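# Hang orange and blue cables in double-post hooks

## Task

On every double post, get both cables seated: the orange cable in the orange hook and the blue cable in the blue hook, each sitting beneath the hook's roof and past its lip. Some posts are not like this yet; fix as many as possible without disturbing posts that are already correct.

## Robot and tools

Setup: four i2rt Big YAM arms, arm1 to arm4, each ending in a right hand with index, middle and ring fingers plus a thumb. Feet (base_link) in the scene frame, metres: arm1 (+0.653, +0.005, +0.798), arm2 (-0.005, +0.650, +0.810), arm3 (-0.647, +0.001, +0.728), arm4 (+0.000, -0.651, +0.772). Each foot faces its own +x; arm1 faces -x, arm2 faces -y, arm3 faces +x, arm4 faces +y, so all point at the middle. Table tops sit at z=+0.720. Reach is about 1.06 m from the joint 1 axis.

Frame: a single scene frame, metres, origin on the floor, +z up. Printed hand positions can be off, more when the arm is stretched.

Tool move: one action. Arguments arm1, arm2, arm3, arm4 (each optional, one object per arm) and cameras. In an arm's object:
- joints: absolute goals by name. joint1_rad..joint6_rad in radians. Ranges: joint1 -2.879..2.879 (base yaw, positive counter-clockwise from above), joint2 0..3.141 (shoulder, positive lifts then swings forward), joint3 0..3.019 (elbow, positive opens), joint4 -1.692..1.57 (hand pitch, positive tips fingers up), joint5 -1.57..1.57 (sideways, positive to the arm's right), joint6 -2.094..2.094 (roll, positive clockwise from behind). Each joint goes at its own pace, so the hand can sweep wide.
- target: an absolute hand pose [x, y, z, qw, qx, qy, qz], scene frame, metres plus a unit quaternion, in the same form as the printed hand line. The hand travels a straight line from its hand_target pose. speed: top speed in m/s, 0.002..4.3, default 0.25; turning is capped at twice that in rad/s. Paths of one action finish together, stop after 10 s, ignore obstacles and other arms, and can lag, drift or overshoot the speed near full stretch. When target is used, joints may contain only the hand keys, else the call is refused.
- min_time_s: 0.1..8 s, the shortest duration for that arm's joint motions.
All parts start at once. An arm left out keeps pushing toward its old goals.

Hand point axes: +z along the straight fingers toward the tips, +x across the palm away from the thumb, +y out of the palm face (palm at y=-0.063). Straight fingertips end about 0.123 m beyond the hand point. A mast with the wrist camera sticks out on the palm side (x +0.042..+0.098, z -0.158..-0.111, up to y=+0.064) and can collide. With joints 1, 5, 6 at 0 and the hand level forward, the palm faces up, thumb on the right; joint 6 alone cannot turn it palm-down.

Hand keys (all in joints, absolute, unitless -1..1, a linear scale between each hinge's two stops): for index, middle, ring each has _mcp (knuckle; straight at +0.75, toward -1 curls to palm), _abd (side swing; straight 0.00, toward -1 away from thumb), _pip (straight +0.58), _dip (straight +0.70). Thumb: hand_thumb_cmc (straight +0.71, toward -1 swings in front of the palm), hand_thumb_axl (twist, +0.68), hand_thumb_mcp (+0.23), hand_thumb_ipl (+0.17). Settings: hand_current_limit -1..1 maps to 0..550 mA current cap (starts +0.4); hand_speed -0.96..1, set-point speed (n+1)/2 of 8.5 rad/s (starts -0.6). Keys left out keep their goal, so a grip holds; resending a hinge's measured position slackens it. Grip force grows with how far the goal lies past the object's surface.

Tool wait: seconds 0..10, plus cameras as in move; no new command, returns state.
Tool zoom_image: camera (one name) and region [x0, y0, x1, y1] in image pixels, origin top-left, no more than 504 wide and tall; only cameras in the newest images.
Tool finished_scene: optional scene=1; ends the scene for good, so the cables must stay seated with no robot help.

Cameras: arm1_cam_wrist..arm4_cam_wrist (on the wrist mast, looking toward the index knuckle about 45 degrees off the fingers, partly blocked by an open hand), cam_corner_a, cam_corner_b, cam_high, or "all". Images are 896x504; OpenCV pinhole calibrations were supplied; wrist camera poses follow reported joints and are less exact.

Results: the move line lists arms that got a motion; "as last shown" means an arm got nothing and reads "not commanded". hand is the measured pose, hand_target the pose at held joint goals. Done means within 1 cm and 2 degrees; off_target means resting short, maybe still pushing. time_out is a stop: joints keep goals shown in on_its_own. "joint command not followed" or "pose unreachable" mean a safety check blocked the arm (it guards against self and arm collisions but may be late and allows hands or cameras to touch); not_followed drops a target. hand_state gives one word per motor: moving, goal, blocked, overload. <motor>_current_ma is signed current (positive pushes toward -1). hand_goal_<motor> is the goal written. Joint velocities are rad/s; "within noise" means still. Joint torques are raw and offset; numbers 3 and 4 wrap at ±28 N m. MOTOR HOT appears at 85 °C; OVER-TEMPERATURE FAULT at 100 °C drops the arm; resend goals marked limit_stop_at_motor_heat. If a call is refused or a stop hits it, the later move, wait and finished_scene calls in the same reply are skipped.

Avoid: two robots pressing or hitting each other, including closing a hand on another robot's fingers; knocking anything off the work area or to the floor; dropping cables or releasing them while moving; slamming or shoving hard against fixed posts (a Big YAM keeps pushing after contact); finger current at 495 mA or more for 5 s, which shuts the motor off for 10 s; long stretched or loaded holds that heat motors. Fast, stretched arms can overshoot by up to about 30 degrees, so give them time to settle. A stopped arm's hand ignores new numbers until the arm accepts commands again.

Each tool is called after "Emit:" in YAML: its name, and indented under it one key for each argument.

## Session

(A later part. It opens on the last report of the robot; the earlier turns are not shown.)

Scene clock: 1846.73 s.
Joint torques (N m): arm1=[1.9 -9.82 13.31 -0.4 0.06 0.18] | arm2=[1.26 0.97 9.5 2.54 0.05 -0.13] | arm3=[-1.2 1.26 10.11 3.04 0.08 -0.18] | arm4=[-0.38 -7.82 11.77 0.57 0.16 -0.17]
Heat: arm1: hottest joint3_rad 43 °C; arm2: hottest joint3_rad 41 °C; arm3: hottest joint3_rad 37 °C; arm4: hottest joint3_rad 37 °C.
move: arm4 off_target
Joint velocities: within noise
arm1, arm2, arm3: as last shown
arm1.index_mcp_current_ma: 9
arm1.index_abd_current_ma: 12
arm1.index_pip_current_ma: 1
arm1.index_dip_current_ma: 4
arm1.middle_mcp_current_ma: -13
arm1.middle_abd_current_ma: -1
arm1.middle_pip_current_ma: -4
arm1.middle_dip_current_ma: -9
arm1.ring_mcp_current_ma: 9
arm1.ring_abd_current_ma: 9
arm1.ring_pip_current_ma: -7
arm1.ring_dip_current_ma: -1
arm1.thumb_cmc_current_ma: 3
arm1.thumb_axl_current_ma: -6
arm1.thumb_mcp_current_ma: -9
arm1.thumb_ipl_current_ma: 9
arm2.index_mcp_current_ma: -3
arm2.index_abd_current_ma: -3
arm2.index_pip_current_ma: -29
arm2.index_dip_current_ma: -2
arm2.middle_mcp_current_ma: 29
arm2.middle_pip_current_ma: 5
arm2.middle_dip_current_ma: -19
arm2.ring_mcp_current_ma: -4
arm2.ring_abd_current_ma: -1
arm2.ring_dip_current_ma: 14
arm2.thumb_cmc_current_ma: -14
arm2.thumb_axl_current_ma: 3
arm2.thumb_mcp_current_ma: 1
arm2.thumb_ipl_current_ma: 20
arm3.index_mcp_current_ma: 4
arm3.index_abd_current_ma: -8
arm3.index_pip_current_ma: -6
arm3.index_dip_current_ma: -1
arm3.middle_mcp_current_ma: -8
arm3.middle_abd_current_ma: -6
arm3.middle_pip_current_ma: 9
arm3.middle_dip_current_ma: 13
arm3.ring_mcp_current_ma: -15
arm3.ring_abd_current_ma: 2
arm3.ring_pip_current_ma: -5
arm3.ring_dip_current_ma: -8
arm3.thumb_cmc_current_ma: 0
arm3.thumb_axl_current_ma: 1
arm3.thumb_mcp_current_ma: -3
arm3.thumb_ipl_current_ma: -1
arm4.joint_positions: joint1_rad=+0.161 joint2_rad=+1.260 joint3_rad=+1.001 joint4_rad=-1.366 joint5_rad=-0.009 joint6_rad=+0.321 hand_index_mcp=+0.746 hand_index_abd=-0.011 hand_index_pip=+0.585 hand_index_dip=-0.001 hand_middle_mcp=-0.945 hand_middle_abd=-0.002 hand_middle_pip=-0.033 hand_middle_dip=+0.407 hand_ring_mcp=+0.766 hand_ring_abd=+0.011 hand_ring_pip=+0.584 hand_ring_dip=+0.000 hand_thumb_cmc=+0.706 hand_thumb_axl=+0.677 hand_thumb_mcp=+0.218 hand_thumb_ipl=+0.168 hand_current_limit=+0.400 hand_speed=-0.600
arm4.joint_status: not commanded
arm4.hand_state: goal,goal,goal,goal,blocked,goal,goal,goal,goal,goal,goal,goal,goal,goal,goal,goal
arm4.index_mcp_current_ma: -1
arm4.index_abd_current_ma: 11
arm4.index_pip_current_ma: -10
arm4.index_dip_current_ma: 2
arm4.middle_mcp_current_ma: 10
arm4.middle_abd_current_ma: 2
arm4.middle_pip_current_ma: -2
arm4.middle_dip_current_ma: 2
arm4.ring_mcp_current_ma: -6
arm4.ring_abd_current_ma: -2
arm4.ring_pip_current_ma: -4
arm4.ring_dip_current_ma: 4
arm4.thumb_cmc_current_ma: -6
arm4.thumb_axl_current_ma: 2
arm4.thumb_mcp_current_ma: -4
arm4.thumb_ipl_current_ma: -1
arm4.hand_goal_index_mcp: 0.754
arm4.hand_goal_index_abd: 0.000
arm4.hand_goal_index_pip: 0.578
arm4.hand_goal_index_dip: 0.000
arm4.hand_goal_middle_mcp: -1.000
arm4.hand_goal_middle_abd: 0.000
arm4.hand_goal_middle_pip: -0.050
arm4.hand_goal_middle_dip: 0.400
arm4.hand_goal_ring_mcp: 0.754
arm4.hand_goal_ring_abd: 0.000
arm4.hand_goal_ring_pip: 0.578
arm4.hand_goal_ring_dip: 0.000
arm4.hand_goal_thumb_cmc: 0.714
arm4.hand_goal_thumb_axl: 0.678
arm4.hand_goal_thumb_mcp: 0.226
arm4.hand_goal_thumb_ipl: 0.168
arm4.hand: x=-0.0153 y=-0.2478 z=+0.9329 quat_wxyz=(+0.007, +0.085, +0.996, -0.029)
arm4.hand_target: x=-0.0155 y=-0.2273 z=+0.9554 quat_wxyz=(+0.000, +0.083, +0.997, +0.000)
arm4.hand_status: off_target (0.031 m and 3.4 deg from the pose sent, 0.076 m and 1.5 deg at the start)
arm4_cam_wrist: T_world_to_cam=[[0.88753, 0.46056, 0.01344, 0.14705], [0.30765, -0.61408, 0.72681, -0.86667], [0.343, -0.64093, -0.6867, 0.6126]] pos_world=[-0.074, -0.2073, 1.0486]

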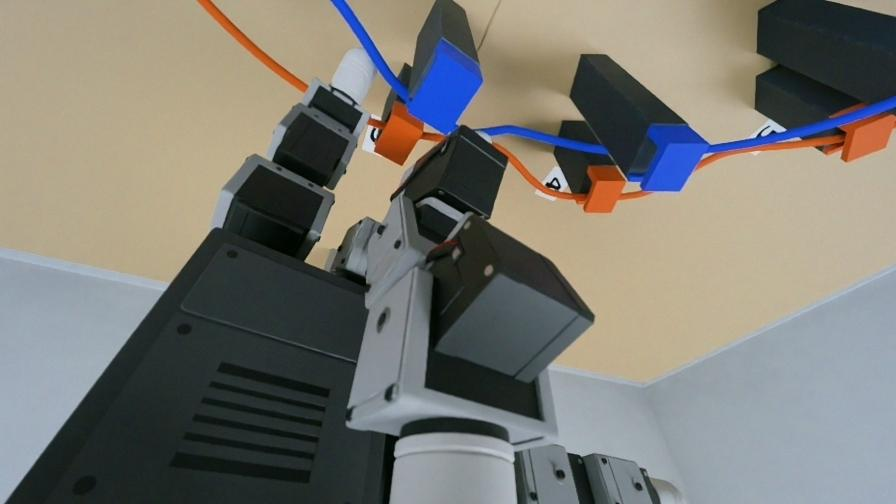

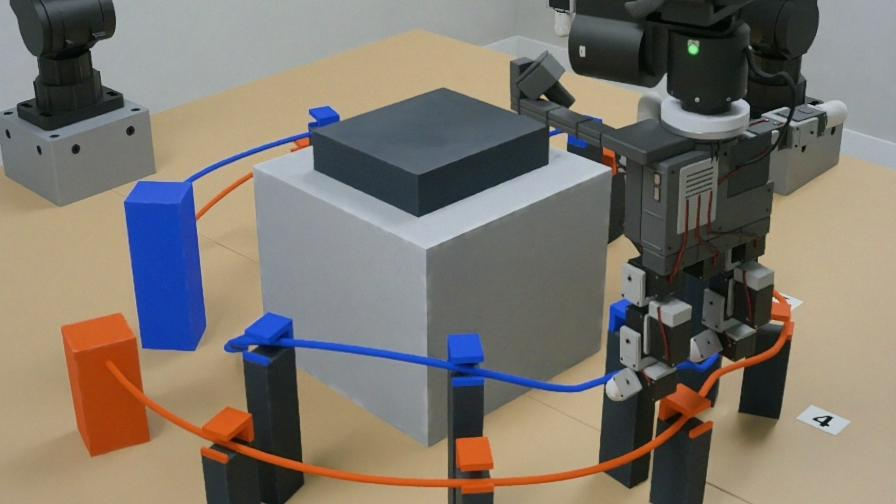

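Emit:
move:
  arm4: {"target": [-0.0125, -0.207, 0.954, 0.002, 0.0828, 0.9963, 0.02], "speed": 0.08, "joints": {"hand_ring_dip": -0.8}}
  cameras: ["arm4_cam_wrist", "cam_corner_a"]

Emit:
zoom_image:
  camera: "cam_corner_a"
  region: [560, 270, 760, 430]

Emit:
zoom_image:
  camera: "arm4_cam_wrist"
  region: [240, 20, 560, 240]

Scene clock: 1878.57 s.
Joint torques (N m): arm1=[1.96 -9.35 13.3 -0.32 0.07 0.18] | arm2=[1.2 0.67 9.66 2.61 0.09 -0.11] | arm3=[-0.67 0.73 10.43 3.06 0.07 -0.2] | arm4=[-0.62 -8.59 12.46 1.29 0.29 -0.13]
Heat: arm1: hottest joint3_rad 43 °C; arm2: hottest joint3_rad 41 °C; arm3: hottest joint3_rad 38 °C; arm4: hottest joint3_rad 40 °C.
move: arm4 off_target
Joint velocities: within noise
arm1, arm2, arm3: as last shown
arm1.index_mcp_current_ma: -9
arm1.index_abd_current_ma: -1
arm1.index_pip_current_ma: -14
arm1.index_dip_current_ma: 14
arm1.middle_mcp_current_ma: -17
arm1.middle_abd_current_ma: 8
arm1.middle_pip_current_ma: -3
arm1.middle_dip_current_ma: -14
arm1.ring_mcp_current_ma: 4
arm1.ring_abd_current_ma: -10
arm1.ring_dip_current_ma: -12
arm1.thumb_cmc_current_ma: 25
arm1.thumb_axl_current_ma: -21
arm1.thumb_mcp_current_ma: -17
arm1.thumb_ipl_current_ma: -12
arm2.index_mcp_current_ma: 14
arm2.index_abd_current_ma: -8
arm2.index_pip_current_ma: -2
arm2.index_dip_current_ma: -7
arm2.middle_mcp_current_ma: 5
arm2.middle_abd_current_ma: -8
arm2.middle_pip_current_ma: -12
arm2.middle_dip_current_ma: 4
arm2.ring_mcp_current_ma: -10
arm2.ring_abd_current_ma: 1
arm2.ring_pip_current_ma: -13
arm2.ring_dip_current_ma: 6
arm2.thumb_cmc_current_ma: -13
arm2.thumb_axl_current_ma: -4
arm2.thumb_mcp_current_ma: 4
arm2.thumb_ipl_current_ma: 0
arm3.index_mcp_current_ma: 3
arm3.index_abd_current_ma: 3
arm3.index_pip_current_ma: -10
arm3.middle_mcp_current_ma: 8
arm3.middle_abd_current_ma: 0
arm3.middle_pip_current_ma: 11
arm3.middle_dip_current_ma: 9
arm3.ring_abd_current_ma: -8
arm3.ring_pip_current_ma: -2
arm3.ring_dip_current_ma: -14
arm3.thumb_cmc_current_ma: 5
arm3.thumb_axl_current_ma: 2
arm3.thumb_mcp_current_ma: -1
arm3.thumb_ipl_current_ma: 1
arm4.joint_positions: joint1_rad=+0.154 joint2_rad=+1.288 joint3_rad=+1.001 joint4_rad=-1.331 joint5_rad=+0.001 joint6_rad=+0.308 hand_index_mcp=+0.746 hand_index_abd=-0.012 hand_index_pip=+0.574 hand_index_dip=-0.001 hand_middle_mcp=-0.945 hand_middle_abd=-0.002 hand_middle_pip=-0.033 hand_middle_dip=+0.407 hand_ring_mcp=+0.827 hand_ring_abd=+0.002 hand_ring_pip=+0.634 hand_ring_dip=-0.731 hand_thumb_cmc=+0.706 hand_thumb_axl=+0.677 hand_thumb_mcp=+0.218 hand_thumb_ipl=+0.168 hand_current_limit=+0.400 hand_speed=-0.600
arm4.joint_status: hand_ring_dip off_target (ended at -0.731, target -0.800)
arm4.hand_state: goal,goal,goal,goal,blocked,goal,goal,goal,blocked,goal,blocked,blocked,goal,goal,goal,goal
arm4.index_mcp_current_ma: 2
arm4.index_abd_current_ma: 1
arm4.index_pip_current_ma: -15
arm4.index_dip_current_ma: 7
arm4.middle_mcp_current_ma: 9
arm4.middle_abd_current_ma: -11
arm4.middle_pip_current_ma: -2
arm4.middle_dip_current_ma: 3
arm4.ring_mcp_current_ma: 7
arm4.ring_abd_current_ma: -5
arm4.ring_pip_current_ma: 18
arm4.ring_dip_current_ma: 13
arm4.thumb_cmc_current_ma: -8
arm4.thumb_axl_current_ma: 10
arm4.thumb_mcp_current_ma: -18
arm4.thumb_ipl_current_ma: 0
arm4.hand_goal_index_mcp: 0.754
arm4.hand_goal_index_abd: 0.000
arm4.hand_goal_index_pip: 0.578
arm4.hand_goal_index_dip: 0.000
arm4.hand_goal_middle_mcp: -1.000
arm4.hand_goal_middle_abd: 0.000
arm4.hand_goal_middle_pip: -0.050
arm4.hand_goal_middle_dip: 0.400
arm4.hand_goal_ring_mcp: 0.754
arm4.hand_goal_ring_abd: 0.000
arm4.hand_goal_ring_pip: 0.578
arm4.hand_goal_ring_dip: -0.800
arm4.hand_goal_thumb_cmc: 0.714
arm4.hand_goal_thumb_axl: 0.678
arm4.hand_goal_thumb_mcp: 0.226
arm4.hand_goal_thumb_ipl: 0.168
arm4.hand: x=-0.0130 y=-0.2375 z=+0.9248 quat_wxyz=(+0.011, +0.082, +0.996, -0.024)
arm4.hand_target: x=-0.0122 y=-0.2095 z=+0.9551 quat_wxyz=(+0.003, +0.083, +0.996, +0.020)
arm4.hand_status: off_target (0.042 m and 5.2 deg from the pose sent, 0.046 m and 5.6 deg at the start)
arm4_cam_wrist: T_world_to_cam=[[0.88428, 0.46633, 0.02431, 0.13178], [0.30596, -0.61794, 0.72425, -0.8537], [0.35276, -0.633, -0.68911, 0.61704]] pos_world=[-0.073, -0.1984, 1.0403]

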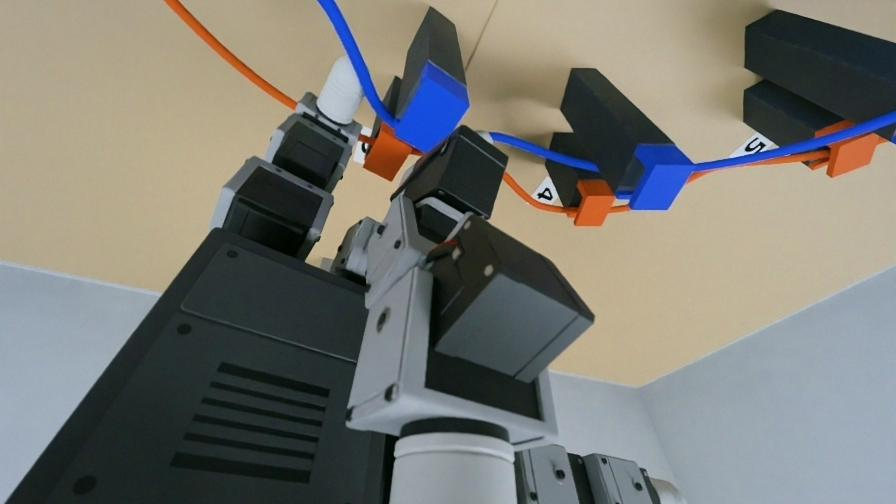

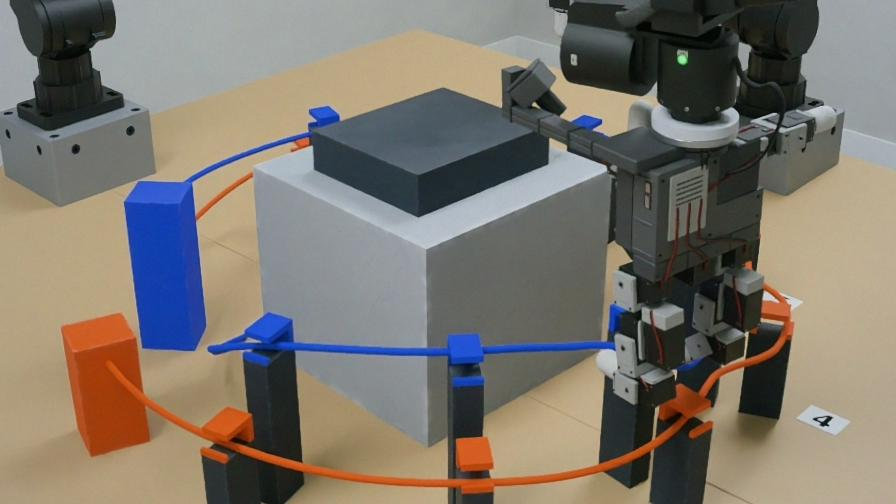

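Scaled by 2.520 from the camera's image (finer frame: 1280x720).

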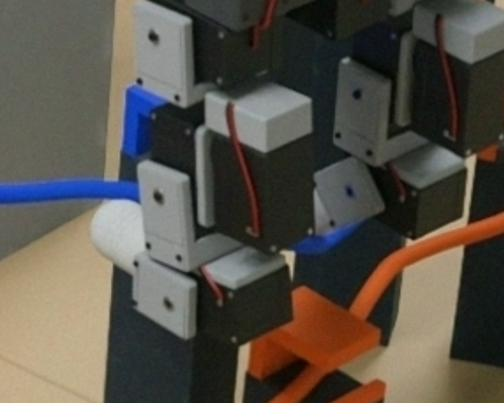

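Scaled by 1.575 from the camera's image (finer frame: 1280x720).

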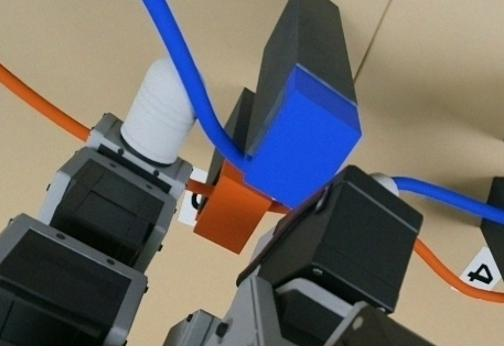

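Emit:
move:
  arm4: {"joints": {"hand_index_dip": 0.333}}

Emit:
move:
  arm4: {"target": [-0.0155, -0.199, 0.94, 0.002, 0.0828, 0.9963, 0.02], "speed": 0.08}
  cameras: ["arm4_cam_wrist", "cam_corner_a"]

Emit:
zoom_image:
  camera: "cam_corner_a"
  region: [560, 270, 760, 430]

Emit:
zoom_image:
  camera: "arm4_cam_wrist"
  region: [240, 20, 560, 240]

Scene clock: 1911.27 s.
Joint torques (N m): arm1=[2.02 -9.41 13.23 -0.44 0.07 0.21] | arm2=[1.67 0.91 9.44 2.47 0.07 -0.08] | arm3=[-1.44 0.85 10.29 3.07 0.04 -0.17] | arm4=[-0.56 -8.59 12.27 1.21 0.23 -0.11]
Heat: arm1: hottest joint3_rad 43 °C; arm2: hottest joint3_rad 41 °C; arm3: hottest joint3_rad 38 °C; arm4: hottest joint3_rad 42 °C.
move: arm4 off_target
Joint velocities: within noise
arm1, arm2, arm3: as last shown
arm1.index_mcp_current_ma: -1
arm1.index_abd_current_ma: -2
arm1.index_pip_current_ma: -1
arm1.index_dip_current_ma: -3
arm1.middle_mcp_current_ma: 10
arm1.middle_abd_current_ma: 14
arm1.middle_pip_current_ma: 5
arm1.middle_dip_current_ma: 1
arm1.ring_mcp_current_ma: 5
arm1.ring_abd_current_ma: 0
arm1.ring_pip_current_ma: -20
arm1.ring_dip_current_ma: 1
arm1.thumb_cmc_current_ma: 33
arm1.thumb_axl_current_ma: -2
arm1.thumb_mcp_current_ma: -4
arm1.thumb_ipl_current_ma: -5
arm2.index_mcp_current_ma: 16
arm2.index_abd_current_ma: 4
arm2.index_pip_current_ma: -4
arm2.index_dip_current_ma: 0
arm2.middle_abd_current_ma: 2
arm2.middle_pip_current_ma: -4
arm2.middle_dip_current_ma: 1
arm2.ring_mcp_current_ma: 3
arm2.ring_abd_current_ma: 8
arm2.ring_pip_current_ma: -17
arm2.ring_dip_current_ma: 14
arm2.thumb_cmc_current_ma: -6
arm2.thumb_axl_current_ma: -10
arm2.thumb_mcp_current_ma: -3
arm2.thumb_ipl_current_ma: 8
arm3.index_mcp_current_ma: -1
arm3.index_abd_current_ma: -2
arm3.index_pip_current_ma: -8
arm3.middle_mcp_current_ma: -2
arm3.middle_abd_current_ma: -9
arm3.middle_pip_current_ma: 3
arm3.middle_dip_current_ma: -2
arm3.ring_mcp_current_ma: 0
arm3.ring_abd_current_ma: -3
arm3.ring_dip_current_ma: -10
arm3.thumb_cmc_current_ma: 8
arm3.thumb_axl_current_ma: 5
arm3.thumb_mcp_current_ma: -5
arm3.thumb_ipl_current_ma: 2
arm4.joint_positions: joint1_rad=+0.154 joint2_rad=+1.288 joint3_rad=+1.004 joint4_rad=-1.328 joint5_rad=+0.002 joint6_rad=+0.305 hand_index_mcp=+0.716 hand_index_abd=-0.026 hand_index_pip=+0.550 hand_index_dip=+0.290 hand_middle_mcp=-0.945 hand_middle_abd=-0.002 hand_middle_pip=-0.033 hand_middle_dip=+0.407 hand_ring_mcp=+0.838 hand_ring_abd=+0.011 hand_ring_pip=+0.639 hand_ring_dip=-0.731 hand_thumb_cmc=+0.706 hand_thumb_axl=+0.677 hand_thumb_mcp=+0.218 hand_thumb_ipl=+0.168 hand_current_limit=+0.400 hand_speed=-0.600
arm4.joint_status: hand_index_dip off_target (ended at +0.290, target +0.333)
arm4.hand_state: blocked,blocked,blocked,blocked,blocked,goal,goal,goal,blocked,goal,blocked,blocked,goal,goal,goal,goal
arm4.index_mcp_current_ma: -2
arm4.index_abd_current_ma: 6
arm4.index_pip_current_ma: -2
arm4.index_dip_current_ma: -4
arm4.middle_mcp_current_ma: 20
arm4.middle_abd_current_ma: -7
arm4.middle_pip_current_ma: 1
arm4.middle_dip_current_ma: -2
arm4.ring_mcp_current_ma: 25
arm4.ring_abd_current_ma: -4
arm4.ring_pip_current_ma: 12
arm4.ring_dip_current_ma: 15
arm4.thumb_cmc_current_ma: 2
arm4.thumb_axl_current_ma: -10
arm4.thumb_mcp_current_ma: -10
arm4.thumb_ipl_current_ma: -1
arm4.hand_goal_index_mcp: 0.754
arm4.hand_goal_index_abd: 0.000
arm4.hand_goal_index_pip: 0.578
arm4.hand_goal_index_dip: 0.334
arm4.hand_goal_middle_mcp: -1.000
arm4.hand_goal_middle_abd: 0.000
arm4.hand_goal_middle_pip: -0.050
arm4.hand_goal_middle_dip: 0.400
arm4.hand_goal_ring_mcp: 0.754
arm4.hand_goal_ring_abd: 0.000
arm4.hand_goal_ring_pip: 0.578
arm4.hand_goal_ring_dip: -0.800
arm4.hand_goal_thumb_cmc: 0.714
arm4.hand_goal_thumb_axl: 0.678
arm4.hand_goal_thumb_mcp: 0.226
arm4.hand_goal_thumb_ipl: 0.168
arm4.hand: x=-0.0133 y=-0.2357 z=+0.9263 quat_wxyz=(+0.011, +0.080, +0.996, -0.021)
arm4.hand_target: x=-0.0122 y=-0.2095 z=+0.9551 quat_wxyz=(+0.002, +0.083, +0.996, +0.020)
arm4.hand_status: not commanded
pictures: none

Scene clock: 1912.33 s.
Joint torques (N m): arm1=[1.96 -9.47 13.27 -0.35 0.06 0.21] | arm2=[0.85 1.38 9.52 2.59 0.1 -0.13] | arm3=[-1.32 0.62 10.37 3.29 0.02 -0.2] | arm4=[-0.21 -8.35 11.7 1.1 0.17 -0.06]
Heat: arm1: hottest joint3_rad 43 °C; arm2: hottest joint3_rad 41 °C; arm3: hottest joint3_rad 38 °C; arm4: hottest joint3_rad 42 °C.
move: arm4 off_target
Joint velocities: within noise
arm1, arm2, arm3: as last shown
arm1.index_mcp_current_ma: -8
arm1.index_abd_current_ma: 12
arm1.index_pip_current_ma: -4
arm1.index_dip_current_ma: -11
arm1.middle_mcp_current_ma: -14
arm1.middle_abd_current_ma: -6
arm1.middle_pip_current_ma: 0
arm1.middle_dip_current_ma: -7
arm1.ring_mcp_current_ma: 16
arm1.ring_abd_current_ma: -5
arm1.ring_pip_current_ma: 3
arm1.ring_dip_current_ma: -10
arm1.thumb_cmc_current_ma: -9
arm1.thumb_axl_current_ma: 4
arm1.thumb_mcp_current_ma: 5
arm1.thumb_ipl_current_ma: -13
arm2.index_mcp_current_ma: 12
arm2.index_abd_current_ma: 3
arm2.index_pip_current_ma: -11
arm2.index_dip_current_ma: 12
arm2.middle_mcp_current_ma: -4
arm2.middle_abd_current_ma: -13
arm2.middle_pip_current_ma: -1
arm2.middle_dip_current_ma: 4
arm2.ring_mcp_current_ma: -3
arm2.ring_abd_current_ma: 10
arm2.ring_pip_current_ma: -15
arm2.ring_dip_current_ma: -1
arm2.thumb_cmc_current_ma: 6
arm2.thumb_axl_current_ma: 5
arm2.thumb_mcp_current_ma: 8
arm2.thumb_ipl_current_ma: -7
arm3.index_mcp_current_ma: 6
arm3.index_abd_current_ma: -5
arm3.index_pip_current_ma: -6
arm3.index_dip_current_ma: -2
arm3.middle_mcp_current_ma: -7
arm3.middle_abd_current_ma: 8
arm3.middle_pip_current_ma: 19
arm3.middle_dip_current_ma: 0
arm3.ring_mcp_current_ma: -17
arm3.ring_abd_current_ma: -11
arm3.ring_pip_current_ma: -6
arm3.ring_dip_current_ma: -9
arm3.thumb_mcp_current_ma: 2
arm3.thumb_ipl_current_ma: 4
arm4.joint_positions: joint1_rad=+0.154 joint2_rad=+1.314 joint3_rad=+1.004 joint4_rad=-1.283 joint5_rad=+0.003 joint6_rad=+0.305 hand_index_mcp=+0.735 hand_index_abd=-0.002 hand_index_pip=+0.551 hand_index_dip=+0.310 hand_middle_mcp=-0.945 hand_middle_abd=-0.002 hand_middle_pip=-0.033 hand_middle_dip=+0.407 hand_ring_mcp=+0.825 hand_ring_abd=-0.003 hand_ring_pip=+0.638 hand_ring_dip=-0.769 hand_thumb_cmc=+0.706 hand_thumb_axl=+0.677 hand_thumb_mcp=+0.218 hand_thumb_ipl=+0.168 hand_current_limit=+0.400 hand_speed=-0.600
arm4.joint_status: not commanded
arm4.hand_state: goal,goal,blocked,blocked,blocked,goal,goal,goal,blocked,goal,blocked,blocked,goal,goal,goal,goal
arm4.index_mcp_current_ma: 2
arm4.index_abd_current_ma: 4
arm4.index_pip_current_ma: -9
arm4.index_dip_current_ma: 11
arm4.middle_mcp_current_ma: 17
arm4.middle_abd_current_ma: -6
arm4.middle_pip_current_ma: 7
arm4.middle_dip_current_ma: -10
arm4.ring_mcp_current_ma: 9
arm4.ring_abd_current_ma: -1
arm4.ring_pip_current_ma: 3
arm4.ring_dip_current_ma: -5
arm4.thumb_cmc_current_ma: -6
arm4.thumb_axl_current_ma: 6
arm4.thumb_mcp_current_ma: -7
arm4.thumb_ipl_current_ma: -4
arm4.hand_goal_index_mcp: 0.754
arm4.hand_goal_index_abd: 0.000
arm4.hand_goal_index_pip: 0.578
arm4.hand_goal_index_dip: 0.334
arm4.hand_goal_middle_mcp: -1.000
arm4.hand_goal_middle_abd: 0.000
arm4.hand_goal_middle_pip: -0.050
arm4.hand_goal_middle_dip: 0.400
arm4.hand_goal_ring_mcp: 0.754
arm4.hand_goal_ring_abd: 0.000
arm4.hand_goal_ring_pip: 0.578
arm4.hand_goal_ring_dip: -0.800
arm4.hand_goal_thumb_cmc: 0.714
arm4.hand_goal_thumb_axl: 0.678
arm4.hand_goal_thumb_mcp: 0.226
arm4.hand_goal_thumb_ipl: 0.168
arm4.on_its_own: hand_ring_dip moved -0.038 toward your old target -0.800
arm4.hand: x=-0.0147 y=-0.2240 z=+0.9187 quat_wxyz=(+0.009, +0.080, +0.997, -0.012)
arm4.hand_target: x=-0.0153 y=-0.2006 z=+0.9406 quat_wxyz=(+0.002, +0.083, +0.996, +0.020)
arm4.hand_status: off_target (0.033 m and 3.8 deg from the pose sent, 0.039 m and 4.9 deg at the start)
arm4_cam_wrist: T_world_to_cam=[[0.8829, 0.4683, 0.03446, 0.11814], [0.30875, -0.63425, 0.7088, -0.82982], [0.35379, -0.61516, -0.70456, 0.64022]] pos_world=[-0.0746, -0.1878, 1.03519]

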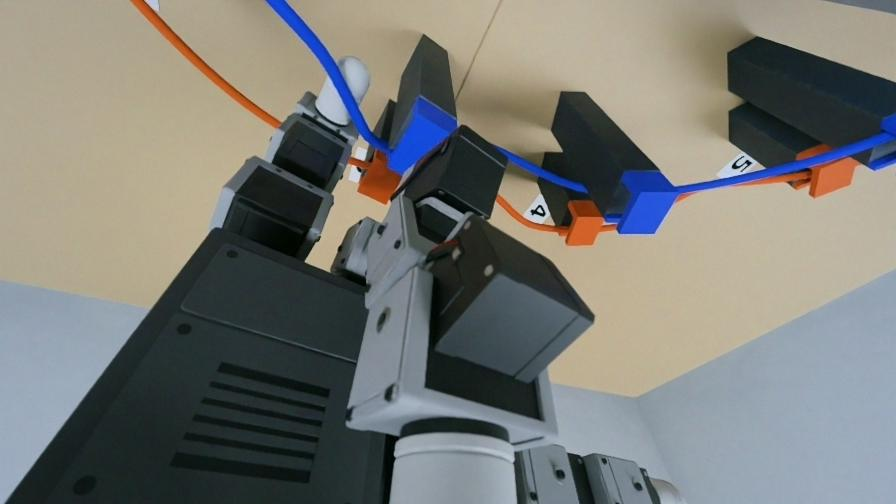

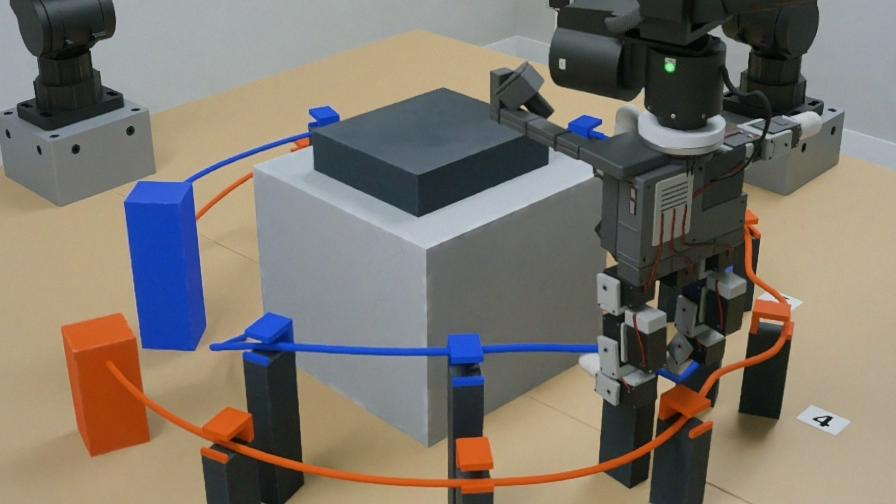

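Scaled by 2.520 from the camera's image (finer frame: 1280x720).

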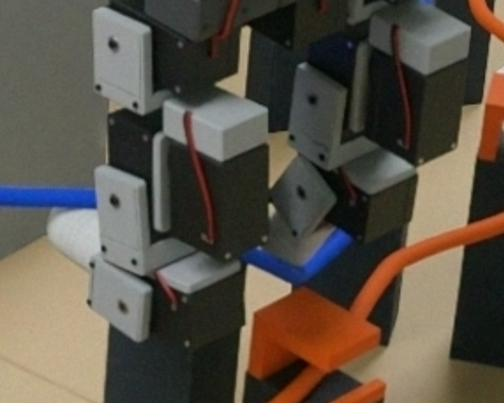

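Scaled by 1.575 from the camera's image (finer frame: 1280x720).

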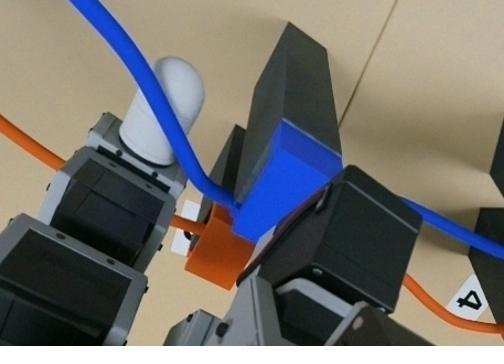

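Emit:
move:
  arm4: {"joints": {"hand_index_dip": -1.0}}

Emit:
move:
  arm4: {"target": [-0.0155, -0.199, 0.965, 0.002, 0.0828, 0.9963, 0.02], "speed": 0.08, "joints": {"hand_index_mcp": 1.0}}
  cameras: ["arm4_cam_wrist", "cam_corner_a"]

Emit:
zoom_image:
  camera: "cam_corner_a"
  region: [560, 270, 760, 430]

Emit:
zoom_image:
  camera: "arm4_cam_wrist"
  region: [240, 20, 560, 240]

Scene clock: 1941.50 s.
Joint torques (N m): arm1=[2.14 -9.58 13.27 -0.34 0.07 0.21] | arm2=[0.85 0.85 9.63 2.45 0.08 -0.1] | arm3=[-1.14 0.32 10.36 3.18 0.04 -0.2] | arm4=[-0.21 -8.53 11.7 0.88 0.17 -0.06]
Heat: arm1: hottest joint3_rad 43 °C; arm2: hottest joint3_rad 41 °C; arm3: hottest joint3_rad 38 °C; arm4: hottest joint3_rad 39 °C.
move: arm4 done
Joint velocities: within noise
arm1, arm2, arm3: as last shown
arm1.index_abd_current_ma: 4
arm1.index_pip_current_ma: -19
arm1.index_dip_current_ma: 0
arm1.middle_mcp_current_ma: -3
arm1.middle_abd_current_ma: 22
arm1.middle_pip_current_ma: 14
arm1.middle_dip_current_ma: -9
arm1.ring_mcp_current_ma: -8
arm1.ring_abd_current_ma: 4
arm1.ring_pip_current_ma: -2
arm1.ring_dip_current_ma: -8
arm1.thumb_cmc_current_ma: 3
arm1.thumb_axl_current_ma: -16
arm1.thumb_mcp_current_ma: -7
arm1.thumb_ipl_current_ma: 0
arm2.index_mcp_current_ma: 11
arm2.index_abd_current_ma: -5
arm2.index_pip_current_ma: -6
arm2.index_dip_current_ma: -6
arm2.middle_mcp_current_ma: 9
arm2.middle_abd_current_ma: -3
arm2.middle_pip_current_ma: 4
arm2.middle_dip_current_ma: -2
arm2.ring_mcp_current_ma: -9
arm2.ring_abd_current_ma: 11
arm2.ring_pip_current_ma: -5
arm2.ring_dip_current_ma: 1
arm2.thumb_cmc_current_ma: 14
arm2.thumb_axl_current_ma: -2
arm2.thumb_mcp_current_ma: 12
arm2.thumb_ipl_current_ma: 19
arm3.index_mcp_current_ma: 10
arm3.index_abd_current_ma: -2
arm3.index_pip_current_ma: 3
arm3.middle_mcp_current_ma: 1
arm3.middle_abd_current_ma: -2
arm3.middle_pip_current_ma: 12
arm3.middle_dip_current_ma: 11
arm3.ring_mcp_current_ma: -8
arm3.ring_abd_current_ma: -3
arm3.ring_pip_current_ma: -11
arm3.ring_dip_current_ma: -4
arm3.thumb_cmc_current_ma: 7
arm3.thumb_axl_current_ma: 1
arm3.thumb_mcp_current_ma: 6
arm3.thumb_ipl_current_ma: 5
arm4.joint_positions: joint1_rad=+0.154 joint2_rad=+1.316 joint3_rad=+1.004 joint4_rad=-1.278 joint5_rad=+0.003 joint6_rad=+0.305 hand_index_mcp=+0.756 hand_index_abd=+0.002 hand_index_pip=+0.579 hand_index_dip=-0.993 hand_middle_mcp=-0.945 hand_middle_abd=-0.002 hand_middle_pip=-0.033 hand_middle_dip=+0.407 hand_ring_mcp=+0.786 hand_ring_abd=-0.003 hand_ring_pip=+0.610 hand_ring_dip=-0.780 hand_thumb_cmc=+0.707 hand_thumb_axl=+0.677 hand_thumb_mcp=+0.218 hand_thumb_ipl=+0.168 hand_current_limit=+0.400 hand_speed=-0.600
arm4.joint_status: all done
arm4.hand_state: goal,goal,goal,goal,blocked,goal,goal,goal,blocked,goal,blocked,blocked,goal,goal,goal,goal
arm4.index_mcp_current_ma: 4
arm4.index_abd_current_ma: 8
arm4.index_pip_current_ma: -12
arm4.index_dip_current_ma: 20
arm4.middle_mcp_current_ma: 15
arm4.middle_abd_current_ma: -11
arm4.middle_pip_current_ma: -3
arm4.middle_dip_current_ma: 0
arm4.ring_mcp_current_ma: -13
arm4.ring_abd_current_ma: -2
arm4.ring_pip_current_ma: -4
arm4.ring_dip_current_ma: -2
arm4.thumb_cmc_current_ma: -8
arm4.thumb_axl_current_ma: -12
arm4.thumb_mcp_current_ma: -17
arm4.thumb_ipl_current_ma: -9
arm4.hand_goal_index_mcp: 0.754
arm4.hand_goal_index_abd: 0.000
arm4.hand_goal_index_pip: 0.578
arm4.hand_goal_index_dip: -1.000
arm4.hand_goal_middle_mcp: -1.000
arm4.hand_goal_middle_abd: 0.000
arm4.hand_goal_middle_pip: -0.050
arm4.hand_goal_middle_dip: 0.400
arm4.hand_goal_ring_mcp: 0.754
arm4.hand_goal_ring_abd: 0.000
arm4.hand_goal_ring_pip: 0.578
arm4.hand_goal_ring_dip: -0.800
arm4.hand_goal_thumb_cmc: 0.714
arm4.hand_goal_thumb_axl: 0.678
arm4.hand_goal_thumb_mcp: 0.226
arm4.hand_goal_thumb_ipl: 0.168
arm4.hand: x=-0.0149 y=-0.2225 z=+0.9183 quat_wxyz=(+0.009, +0.080, +0.997, -0.010)
arm4.hand_target: x=-0.0153 y=-0.2006 z=+0.9406 quat_wxyz=(+0.002, +0.083, +0.996, +0.020)
arm4.hand_status: not commanded
pictures: none

Scene clock: 1942.77 s.
Joint torques (N m): arm1=[1.9 -9.47 13.31 -0.39 0.09 0.16] | arm2=[0.91 1.14 9.36 2.67 0.07 -0.12] | arm3=[-1.03 0.79 10.33 3.08 0.04 -0.21] | arm4=[-0.26 -9.88 11.86 -0.03 0.16 -0.07]
Heat: arm1: hottest joint3_rad 43 °C; arm2: hottest joint3_rad 41 °C; arm3: hottest joint3_rad 38 °C; arm4: hottest joint3_rad 39 °C.
move: arm4 off_target
Joint velocities: arm1=[within noise] | arm2=[0.005 -0.015 -0.002 -0.002 0.066 -0.154] | arm3=[within noise] | arm4=[within noise]
arm1, arm2, arm3: as last shown
arm1.index_mcp_current_ma: 6
arm1.index_abd_current_ma: 11
arm1.index_pip_current_ma: -6
arm1.index_dip_current_ma: -3
arm1.middle_mcp_current_ma: -5
arm1.middle_abd_current_ma: -7
arm1.middle_pip_current_ma: -9
arm1.middle_dip_current_ma: -7
arm1.ring_mcp_current_ma: 5
arm1.ring_abd_current_ma: 2
arm1.ring_pip_current_ma: -1
arm1.ring_dip_current_ma: -16
arm1.thumb_cmc_current_ma: 15
arm1.thumb_axl_current_ma: -6
arm1.thumb_mcp_current_ma: 5
arm1.thumb_ipl_current_ma: -7
arm2.index_mcp_current_ma: 10
arm2.index_abd_current_ma: 0
arm2.index_pip_current_ma: -4
arm2.index_dip_current_ma: -4
arm2.middle_mcp_current_ma: 12
arm2.middle_abd_current_ma: 11
arm2.middle_dip_current_ma: -8
arm2.ring_mcp_current_ma: 3
arm2.ring_abd_current_ma: 6
arm2.ring_pip_current_ma: -6
arm2.ring_dip_current_ma: -5
arm2.thumb_cmc_current_ma: 3
arm2.thumb_axl_current_ma: 6
arm2.thumb_mcp_current_ma: -3
arm2.thumb_ipl_current_ma: 4
arm3.index_mcp_current_ma: 5
arm3.index_abd_current_ma: 10
arm3.index_pip_current_ma: 5
arm3.index_dip_current_ma: 0
arm3.middle_mcp_current_ma: -7
arm3.middle_abd_current_ma: -11
arm3.middle_pip_current_ma: 8
arm3.middle_dip_current_ma: 6
arm3.ring_mcp_current_ma: -21
arm3.ring_abd_current_ma: 1
arm3.ring_pip_current_ma: 2
arm3.ring_dip_current_ma: -10
arm3.thumb_cmc_current_ma: -1
arm3.thumb_axl_current_ma: -10
arm3.thumb_mcp_current_ma: -2
arm3.thumb_ipl_current_ma: -4
arm4.joint_positions: joint1_rad=+0.154 joint2_rad=+1.316 joint3_rad=+1.055 joint4_rad=-1.323 joint5_rad=+0.003 joint6_rad=+0.305 hand_index_mcp=+0.982 hand_index_abd=+0.001 hand_index_pip=+0.567 hand_index_dip=-1.000 hand_middle_mcp=-0.945 hand_middle_abd=-0.002 hand_middle_pip=-0.033 hand_middle_dip=+0.407 hand_ring_mcp=+0.773 hand_ring_abd=+0.011 hand_ring_pip=+0.600 hand_ring_dip=-0.784 hand_thumb_cmc=+0.707 hand_thumb_axl=+0.677 hand_thumb_mcp=+0.218 hand_thumb_ipl=+0.168 hand_current_limit=+0.400 hand_speed=-0.600
arm4.joint_status: all done
arm4.hand_state: goal,goal,goal,goal,blocked,goal,goal,goal,goal,goal,blocked,goal,goal,goal,goal,goal
arm4.index_mcp_current_ma: -1
arm4.index_abd_current_ma: 6
arm4.index_pip_current_ma: -3
arm4.index_dip_current_ma: -4
arm4.middle_mcp_current_ma: 13
arm4.middle_abd_current_ma: -12
arm4.middle_pip_current_ma: -4
arm4.middle_dip_current_ma: -4
arm4.ring_mcp_current_ma: -12
arm4.ring_abd_current_ma: 6
arm4.ring_pip_current_ma: 4
arm4.ring_dip_current_ma: -10
arm4.thumb_cmc_current_ma: -6
arm4.thumb_axl_current_ma: 5
arm4.thumb_mcp_current_ma: -13
arm4.thumb_ipl_current_ma: 0
arm4.hand_goal_index_mcp: 1.000
arm4.hand_goal_index_abd: 0.000
arm4.hand_goal_index_pip: 0.578
arm4.hand_goal_index_dip: -1.000
arm4.hand_goal_middle_mcp: -1.000
arm4.hand_goal_middle_abd: 0.000
arm4.hand_goal_middle_pip: -0.050
arm4.hand_goal_middle_dip: 0.400
arm4.hand_goal_ring_mcp: 0.754
arm4.hand_goal_ring_abd: 0.000
arm4.hand_goal_ring_pip: 0.578
arm4.hand_goal_ring_dip: -0.800
arm4.hand_goal_thumb_cmc: 0.714
arm4.hand_goal_thumb_axl: 0.678
arm4.hand_goal_thumb_mcp: 0.226
arm4.hand_goal_thumb_ipl: 0.168
arm4.hand: x=-0.0161 y=-0.2156 z=+0.9376 quat_wxyz=(+0.008, +0.080, +0.997, -0.008)
arm4.hand_target: x=-0.0153 y=-0.2002 z=+0.9650 quat_wxyz=(+0.002, +0.083, +0.996, +0.020)
arm4.hand_status: off_target (0.032 m and 3.3 deg from the pose sent, 0.052 m and 3.6 deg at the start)
arm4_cam_wrist: T_world_to_cam=[[0.88294, 0.46798, 0.03764, 0.11179], [0.30975, -0.6409, 0.70235, -0.83279], [0.35281, -0.60847, -0.71083, 0.66651]] pos_world=[-0.0759, -0.1805, 1.05448]

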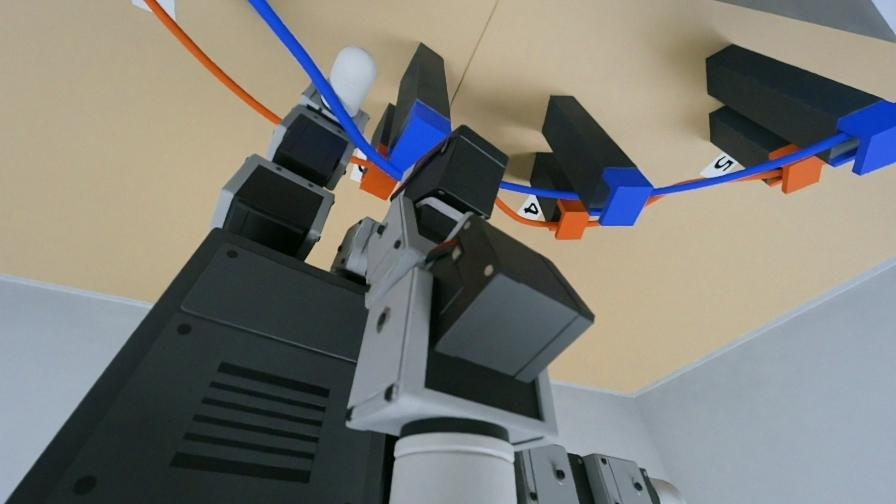

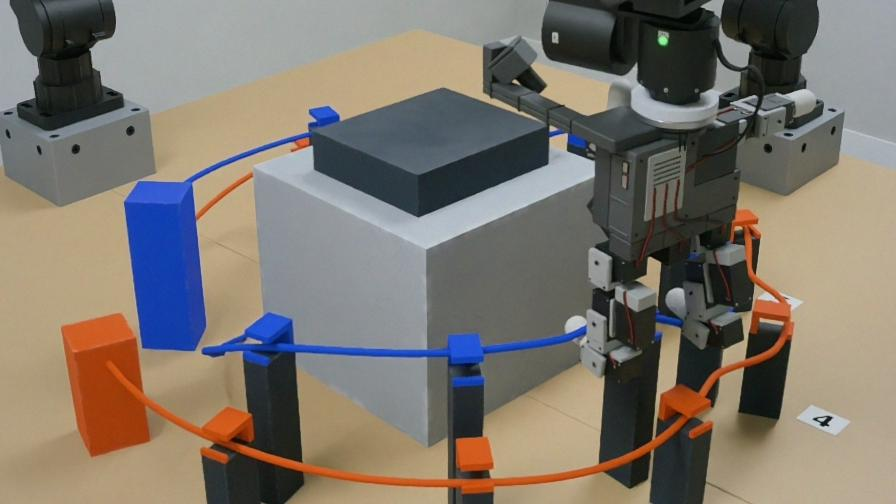

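Scaled by 2.520 from the camera's image (finer frame: 1280x720).

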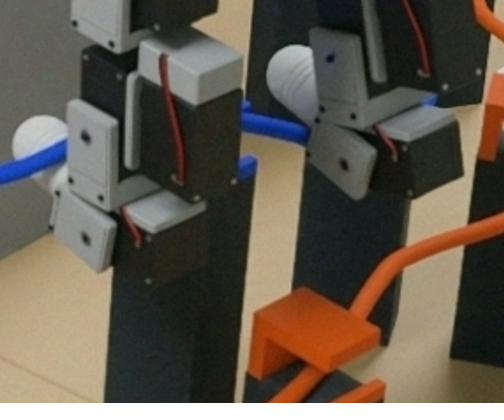

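Scaled by 1.575 from the camera's image (finer frame: 1280x720).

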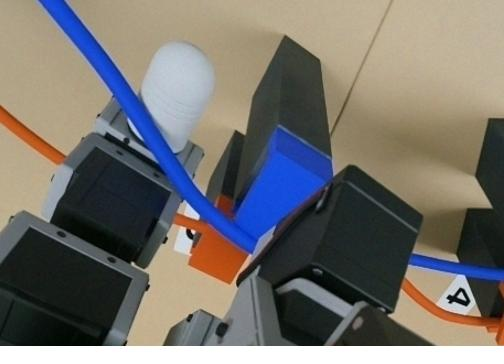

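Emit:
move:
  arm4: {"target": [-0.0155, -0.195, 0.951, 0.002, 0.0828, 0.9963, 0.02], "speed": 0.05}
  cameras: ["arm4_cam_wrist", "cam_corner_a"]

Emit:
zoom_image:
  camera: "cam_corner_a"
  region: [600, 270, 720, 370]

Emit:
zoom_image:
  camera: "arm4_cam_wrist"
  region: [240, 20, 560, 240]

Scene clock: 1962.83 s.
Joint torques (N m): arm1=[1.79 -9.11 13.42 -0.32 0.09 0.2] | arm2=[1.08 1.38 9.62 2.56 0.08 -0.11] | arm3=[-0.73 1.03 10.17 3.11 0.05 -0.19] | arm4=[-0.32 -8.59 10.48 1.13 0.15 -0.08]
Heat: arm1: hottest joint3_rad 43 °C; arm2: hottest joint3_rad 41 °C; arm3: hottest joint3_rad 38 °C; arm4: hottest joint3_rad 39 °C.
move: arm4 off_target
Joint velocities: within noise
arm1.joint_positions: joint1_rad=-0.066 joint2_rad=+1.274 joint3_rad=+1.350 joint4_rad=-1.674 joint5_rad=+0.011 joint6_rad=-0.119 hand_index_mcp=+0.750 hand_index_abd=-0.011 hand_index_pip=+0.575 hand_index_dip=+0.693 hand_middle_mcp=+0.992 hand_middle_abd=+0.000 hand_middle_pip=+0.975 hand_middle_dip=+0.997 hand_ring_mcp=+0.746 hand_ring_abd=+0.004 hand_ring_pip=+0.574 hand_ring_dip=+0.694 hand_thumb_cmc=+0.708 hand_thumb_axl=+0.677 hand_thumb_mcp=+0.220 hand_thumb_ipl=+0.168 hand_current_limit=+0.400 hand_speed=-0.750
arm1.joint_status: not commanded
arm1.hand_state: goal,goal,goal,goal,goal,goal,blocked,goal,goal,goal,goal,goal,goal,goal,goal,goal
arm1.index_mcp_current_ma: -12
arm1.index_abd_current_ma: 13
arm1.index_pip_current_ma: -2
arm1.index_dip_current_ma: -5
arm1.middle_mcp_current_ma: 7
arm1.middle_abd_current_ma: 19
arm1.middle_pip_current_ma: 8
arm1.middle_dip_current_ma: 1
arm1.ring_mcp_current_ma: -2
arm1.ring_abd_current_ma: -1
arm1.ring_pip_current_ma: -8
arm1.ring_dip_current_ma: 4
arm1.thumb_cmc_current_ma: 9
arm1.thumb_axl_current_ma: -11
arm1.thumb_mcp_current_ma: -16
arm1.thumb_ipl_current_ma: -8
arm1.hand_goal_index_mcp: 0.754
arm1.hand_goal_index_abd: 0.000
arm1.hand_goal_index_pip: 0.578
arm1.hand_goal_index_dip: 0.696
arm1.hand_goal_middle_mcp: 1.000
arm1.hand_goal_middle_abd: 0.000
arm1.hand_goal_middle_pip: 1.000
arm1.hand_goal_middle_dip: 1.000
arm1.hand_goal_ring_mcp: 0.754
arm1.hand_goal_ring_abd: 0.000
arm1.hand_goal_ring_pip: 0.578
arm1.hand_goal_ring_dip: 0.696
arm1.hand_goal_thumb_cmc: 0.714
arm1.hand_goal_thumb_axl: 0.678
arm1.hand_goal_thumb_mcp: 0.226
arm1.hand_goal_thumb_ipl: 0.168
arm1.hand: x=+0.2171 y=+0.0494 z=+1.0882 quat_wxyz=(-0.009, +0.728, -0.685, +0.011)
arm1.hand_target: x=+0.2106 y=+0.0440 z=+1.1097 quat_wxyz=(+0.003, +0.730, -0.684, -0.003)
arm1.hand_status: not commanded
arm2.joint_positions: joint1_rad=-0.088 joint2_rad=+0.611 joint3_rad=+1.318 joint4_rad=-1.203 joint5_rad=+0.033 joint6_rad=+1.068 hand_index_mcp=+0.758 hand_index_abd=+0.001 hand_index_pip=+0.577 hand_index_dip=+0.696 hand_middle_mcp=+0.758 hand_middle_abd=+0.000 hand_middle_pip=+0.577 hand_middle_dip=+0.696 hand_ring_mcp=+0.758 hand_ring_abd=+0.000 hand_ring_pip=+0.577 hand_ring_dip=+0.696 hand_thumb_cmc=+0.716 hand_thumb_axl=+0.677 hand_thumb_mcp=+0.226 hand_thumb_ipl=+0.168 hand_current_limit=+0.400 hand_speed=-0.600
arm2.joint_status: not commanded
arm2.hand_state: goal,goal,goal,goal,goal,goal,goal,goal,goal,goal,goal,goal,goal,goal,goal,goal
arm2.index_mcp_current_ma: 16
arm2.index_abd_current_ma: -12
arm2.index_pip_current_ma: 4
arm2.index_dip_current_ma: -5
arm2.middle_mcp_current_ma: 9
arm2.middle_abd_current_ma: 2
arm2.middle_pip_current_ma: -8
arm2.middle_dip_current_ma: 3
arm2.ring_mcp_current_ma: -15
arm2.ring_abd_current_ma: 7
arm2.ring_pip_current_ma: -15
arm2.ring_dip_current_ma: -3
arm2.thumb_cmc_current_ma: -6
arm2.thumb_axl_current_ma: -6
arm2.thumb_mcp_current_ma: 11
arm2.thumb_ipl_current_ma: 5
arm2.hand_goal_index_mcp: 0.754
arm2.hand_goal_index_abd: 0.000
arm2.hand_goal_index_pip: 0.576
arm2.hand_goal_index_dip: 0.696
arm2.hand_goal_middle_mcp: 0.754
arm2.hand_goal_middle_abd: 0.000
arm2.hand_goal_middle_pip: 0.576
arm2.hand_goal_middle_dip: 0.696
arm2.hand_goal_ring_mcp: 0.754
arm2.hand_goal_ring_abd: 0.000
arm2.hand_goal_ring_pip: 0.576
arm2.hand_goal_ring_dip: 0.696
arm2.hand_goal_thumb_cmc: 0.714
arm2.hand_goal_thumb_axl: 0.678
arm2.hand_goal_thumb_mcp: 0.226
arm2.hand_goal_thumb_ipl: 0.168
arm2.hand: x=-0.1273 y=+0.3990 z=+1.3651 quat_wxyz=(+0.462, +0.708, -0.484, +0.227)
arm2.hand_target: x=-0.1301 y=+0.4034 z=+1.3777 quat_wxyz=(+0.474, +0.699, -0.485, +0.230)
arm2.hand_status: not commanded
arm3.joint_positions: joint1_rad=+0.699 joint2_rad=+0.620 joint3_rad=+1.448 joint4_rad=-1.177 joint5_rad=-0.065 joint6_rad=+1.021 hand_index_mcp=+0.758 hand_index_abd=+0.003 hand_index_pip=+0.577 hand_index_dip=+0.696 hand_middle_mcp=+0.757 hand_middle_abd=+0.001 hand_middle_pip=+0.577 hand_middle_dip=+0.696 hand_ring_mcp=+0.758 hand_ring_abd=+0.002 hand_ring_pip=+0.577 hand_ring_dip=+0.696 hand_thumb_cmc=+0.718 hand_thumb_axl=+0.677 hand_thumb_mcp=+0.226 hand_thumb_ipl=+0.168 hand_current_limit=+0.400 hand_speed=-0.600
arm3.joint_status: not commanded
arm3.hand_state: goal,goal,goal,goal,goal,goal,goal,goal,goal,goal,goal,goal,goal,goal,goal,goal
arm3.index_mcp_current_ma: 8
arm3.index_abd_current_ma: 4
arm3.index_pip_current_ma: -9
arm3.index_dip_current_ma: 4
arm3.middle_mcp_current_ma: -1
arm3.middle_abd_current_ma: -17
arm3.middle_pip_current_ma: 9
arm3.middle_dip_current_ma: -5
arm3.ring_mcp_current_ma: -3
arm3.ring_abd_current_ma: -14
arm3.ring_pip_current_ma: 5
arm3.ring_dip_current_ma: -12
arm3.thumb_cmc_current_ma: 13
arm3.thumb_axl_current_ma: -5
arm3.thumb_mcp_current_ma: 4
arm3.thumb_ipl_current_ma: 6
arm3.hand_goal_index_mcp: 0.754
arm3.hand_goal_index_abd: 0.000
arm3.hand_goal_index_pip: 0.576
arm3.hand_goal_index_dip: 0.696
arm3.hand_goal_middle_mcp: 0.754
arm3.hand_goal_middle_abd: 0.000
arm3.hand_goal_middle_pip: 0.576
arm3.hand_goal_middle_dip: 0.696
arm3.hand_goal_ring_mcp: 0.754
arm3.hand_goal_ring_abd: 0.000
arm3.hand_goal_ring_pip: 0.576
arm3.hand_goal_ring_dip: 0.696
arm3.hand_goal_thumb_cmc: 0.714
arm3.hand_goal_thumb_axl: 0.678
arm3.hand_goal_thumb_mcp: 0.226
arm3.hand_goal_thumb_ipl: 0.168
arm3.hand: x=-0.4063 y=+0.1197 z=+1.3517 quat_wxyz=(-0.080, +0.644, +0.506, +0.568)
arm3.hand_target: x=-0.4095 y=+0.1168 z=+1.3657 quat_wxyz=(-0.081, +0.637, +0.501, +0.581)
arm3.hand_status: not commanded
arm4.joint_positions: joint1_rad=+0.154 joint2_rad=+1.319 joint3_rad=+1.055 joint4_rad=-1.312 joint5_rad=+0.003 joint6_rad=+0.305 hand_index_mcp=+0.990 hand_index_abd=+0.002 hand_index_pip=+0.574 hand_index_dip=-1.000 hand_middle_mcp=-0.945 hand_middle_abd=-0.002 hand_middle_pip=-0.033 hand_middle_dip=+0.407 hand_ring_mcp=+0.773 hand_ring_abd=+0.011 hand_ring_pip=+0.601 hand_ring_dip=-0.784 hand_thumb_cmc=+0.707 hand_thumb_axl=+0.677 hand_thumb_mcp=+0.218 hand_thumb_ipl=+0.168 hand_current_limit=+0.400 hand_speed=-0.600
arm4.joint_status: not commanded
arm4.hand_state: goal,goal,goal,goal,blocked,goal,goal,goal,goal,goal,blocked,goal,goal,goal,goal,goal
arm4.index_mcp_current_ma: -4
arm4.index_abd_current_ma: 5
arm4.index_pip_current_ma: -11
arm4.index_dip_current_ma: 1
arm4.middle_mcp_current_ma: 14
arm4.middle_abd_current_ma: 0
arm4.middle_pip_current_ma: -4
arm4.middle_dip_current_ma: -12
arm4.ring_mcp_current_ma: -12
arm4.ring_abd_current_ma: 4
arm4.ring_pip_current_ma: 3
arm4.ring_dip_current_ma: -7
arm4.thumb_cmc_current_ma: -5
arm4.thumb_axl_current_ma: -2
arm4.thumb_mcp_current_ma: -10
arm4.thumb_ipl_current_ma: -2
arm4.hand_goal_index_mcp: 1.000
arm4.hand_goal_index_abd: 0.000
arm4.hand_goal_index_pip: 0.578
arm4.hand_goal_index_dip: -1.000
arm4.hand_goal_middle_mcp: -1.000
arm4.hand_goal_middle_abd: 0.000
arm4.hand_goal_middle_pip: -0.050
arm4.hand_goal_middle_dip: 0.400
arm4.hand_goal_ring_mcp: 0.754
arm4.hand_goal_ring_abd: 0.000
arm4.hand_goal_ring_pip: 0.578
arm4.hand_goal_ring_dip: -0.800
arm4.hand_goal_thumb_cmc: 0.714
arm4.hand_goal_thumb_axl: 0.678
arm4.hand_goal_thumb_mcp: 0.226
arm4.hand_goal_thumb_ipl: 0.168
arm4.hand: x=-0.0166 y=-0.2127 z=+0.9371 quat_wxyz=(+0.007, +0.080, +0.997, -0.004)
arm4.hand_target: x=-0.0154 y=-0.1959 z=+0.9514 quat_wxyz=(+0.002, +0.083, +0.996, +0.020)
arm4.hand_status: off_target (0.023 m and 2.8 deg from the pose sent, 0.025 m and 3.3 deg at the start)
arm4_cam_wrist: T_world_to_cam=[[0.88292, 0.46778, 0.04035, 0.10828], [0.31061, -0.64639, 0.69692, -0.82653], [0.35209, -0.60279, -0.71601, 0.67405]] pos_world=[-0.0762, -0.1786, 1.05428]

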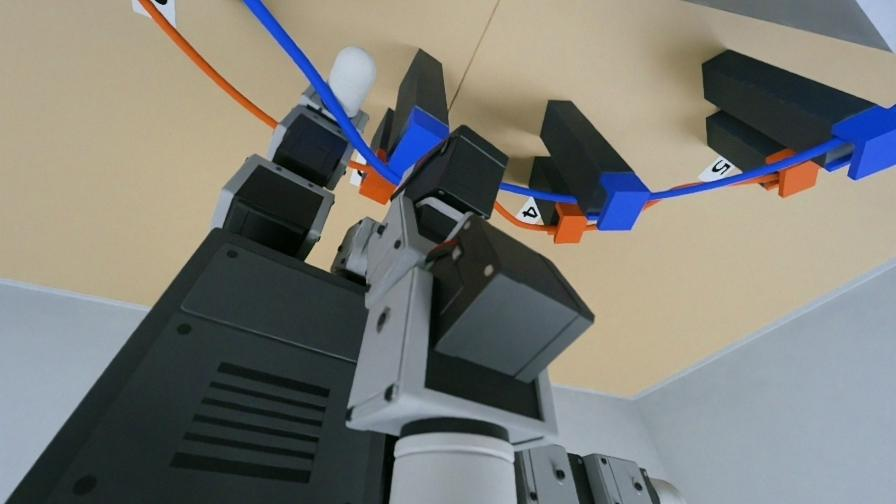

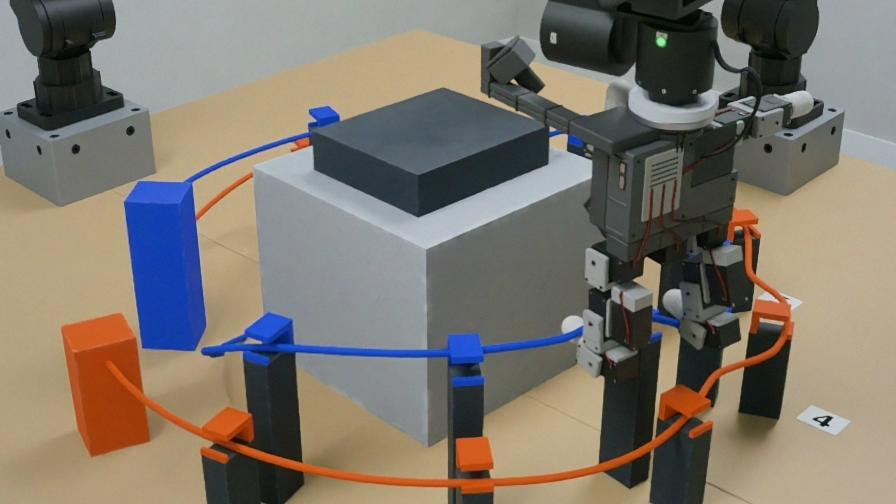

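Scaled by 4.200 from the camera's image (finer frame: 1280x720).

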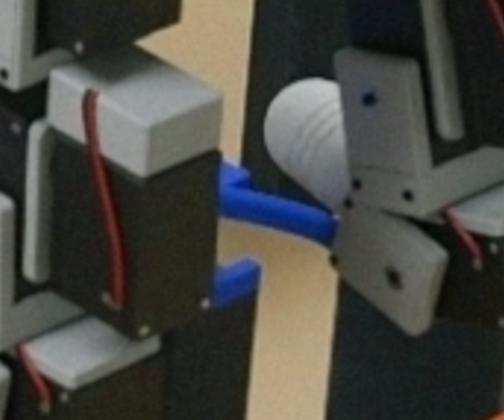

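Scaled by 1.575 from the camera's image (finer frame: 1280x720).

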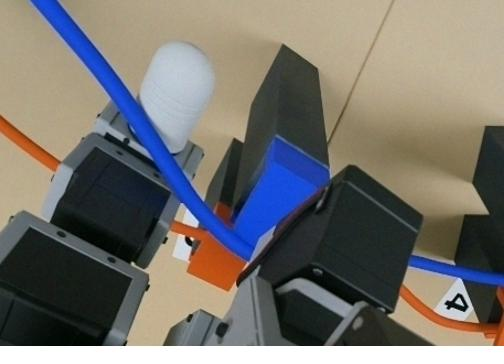

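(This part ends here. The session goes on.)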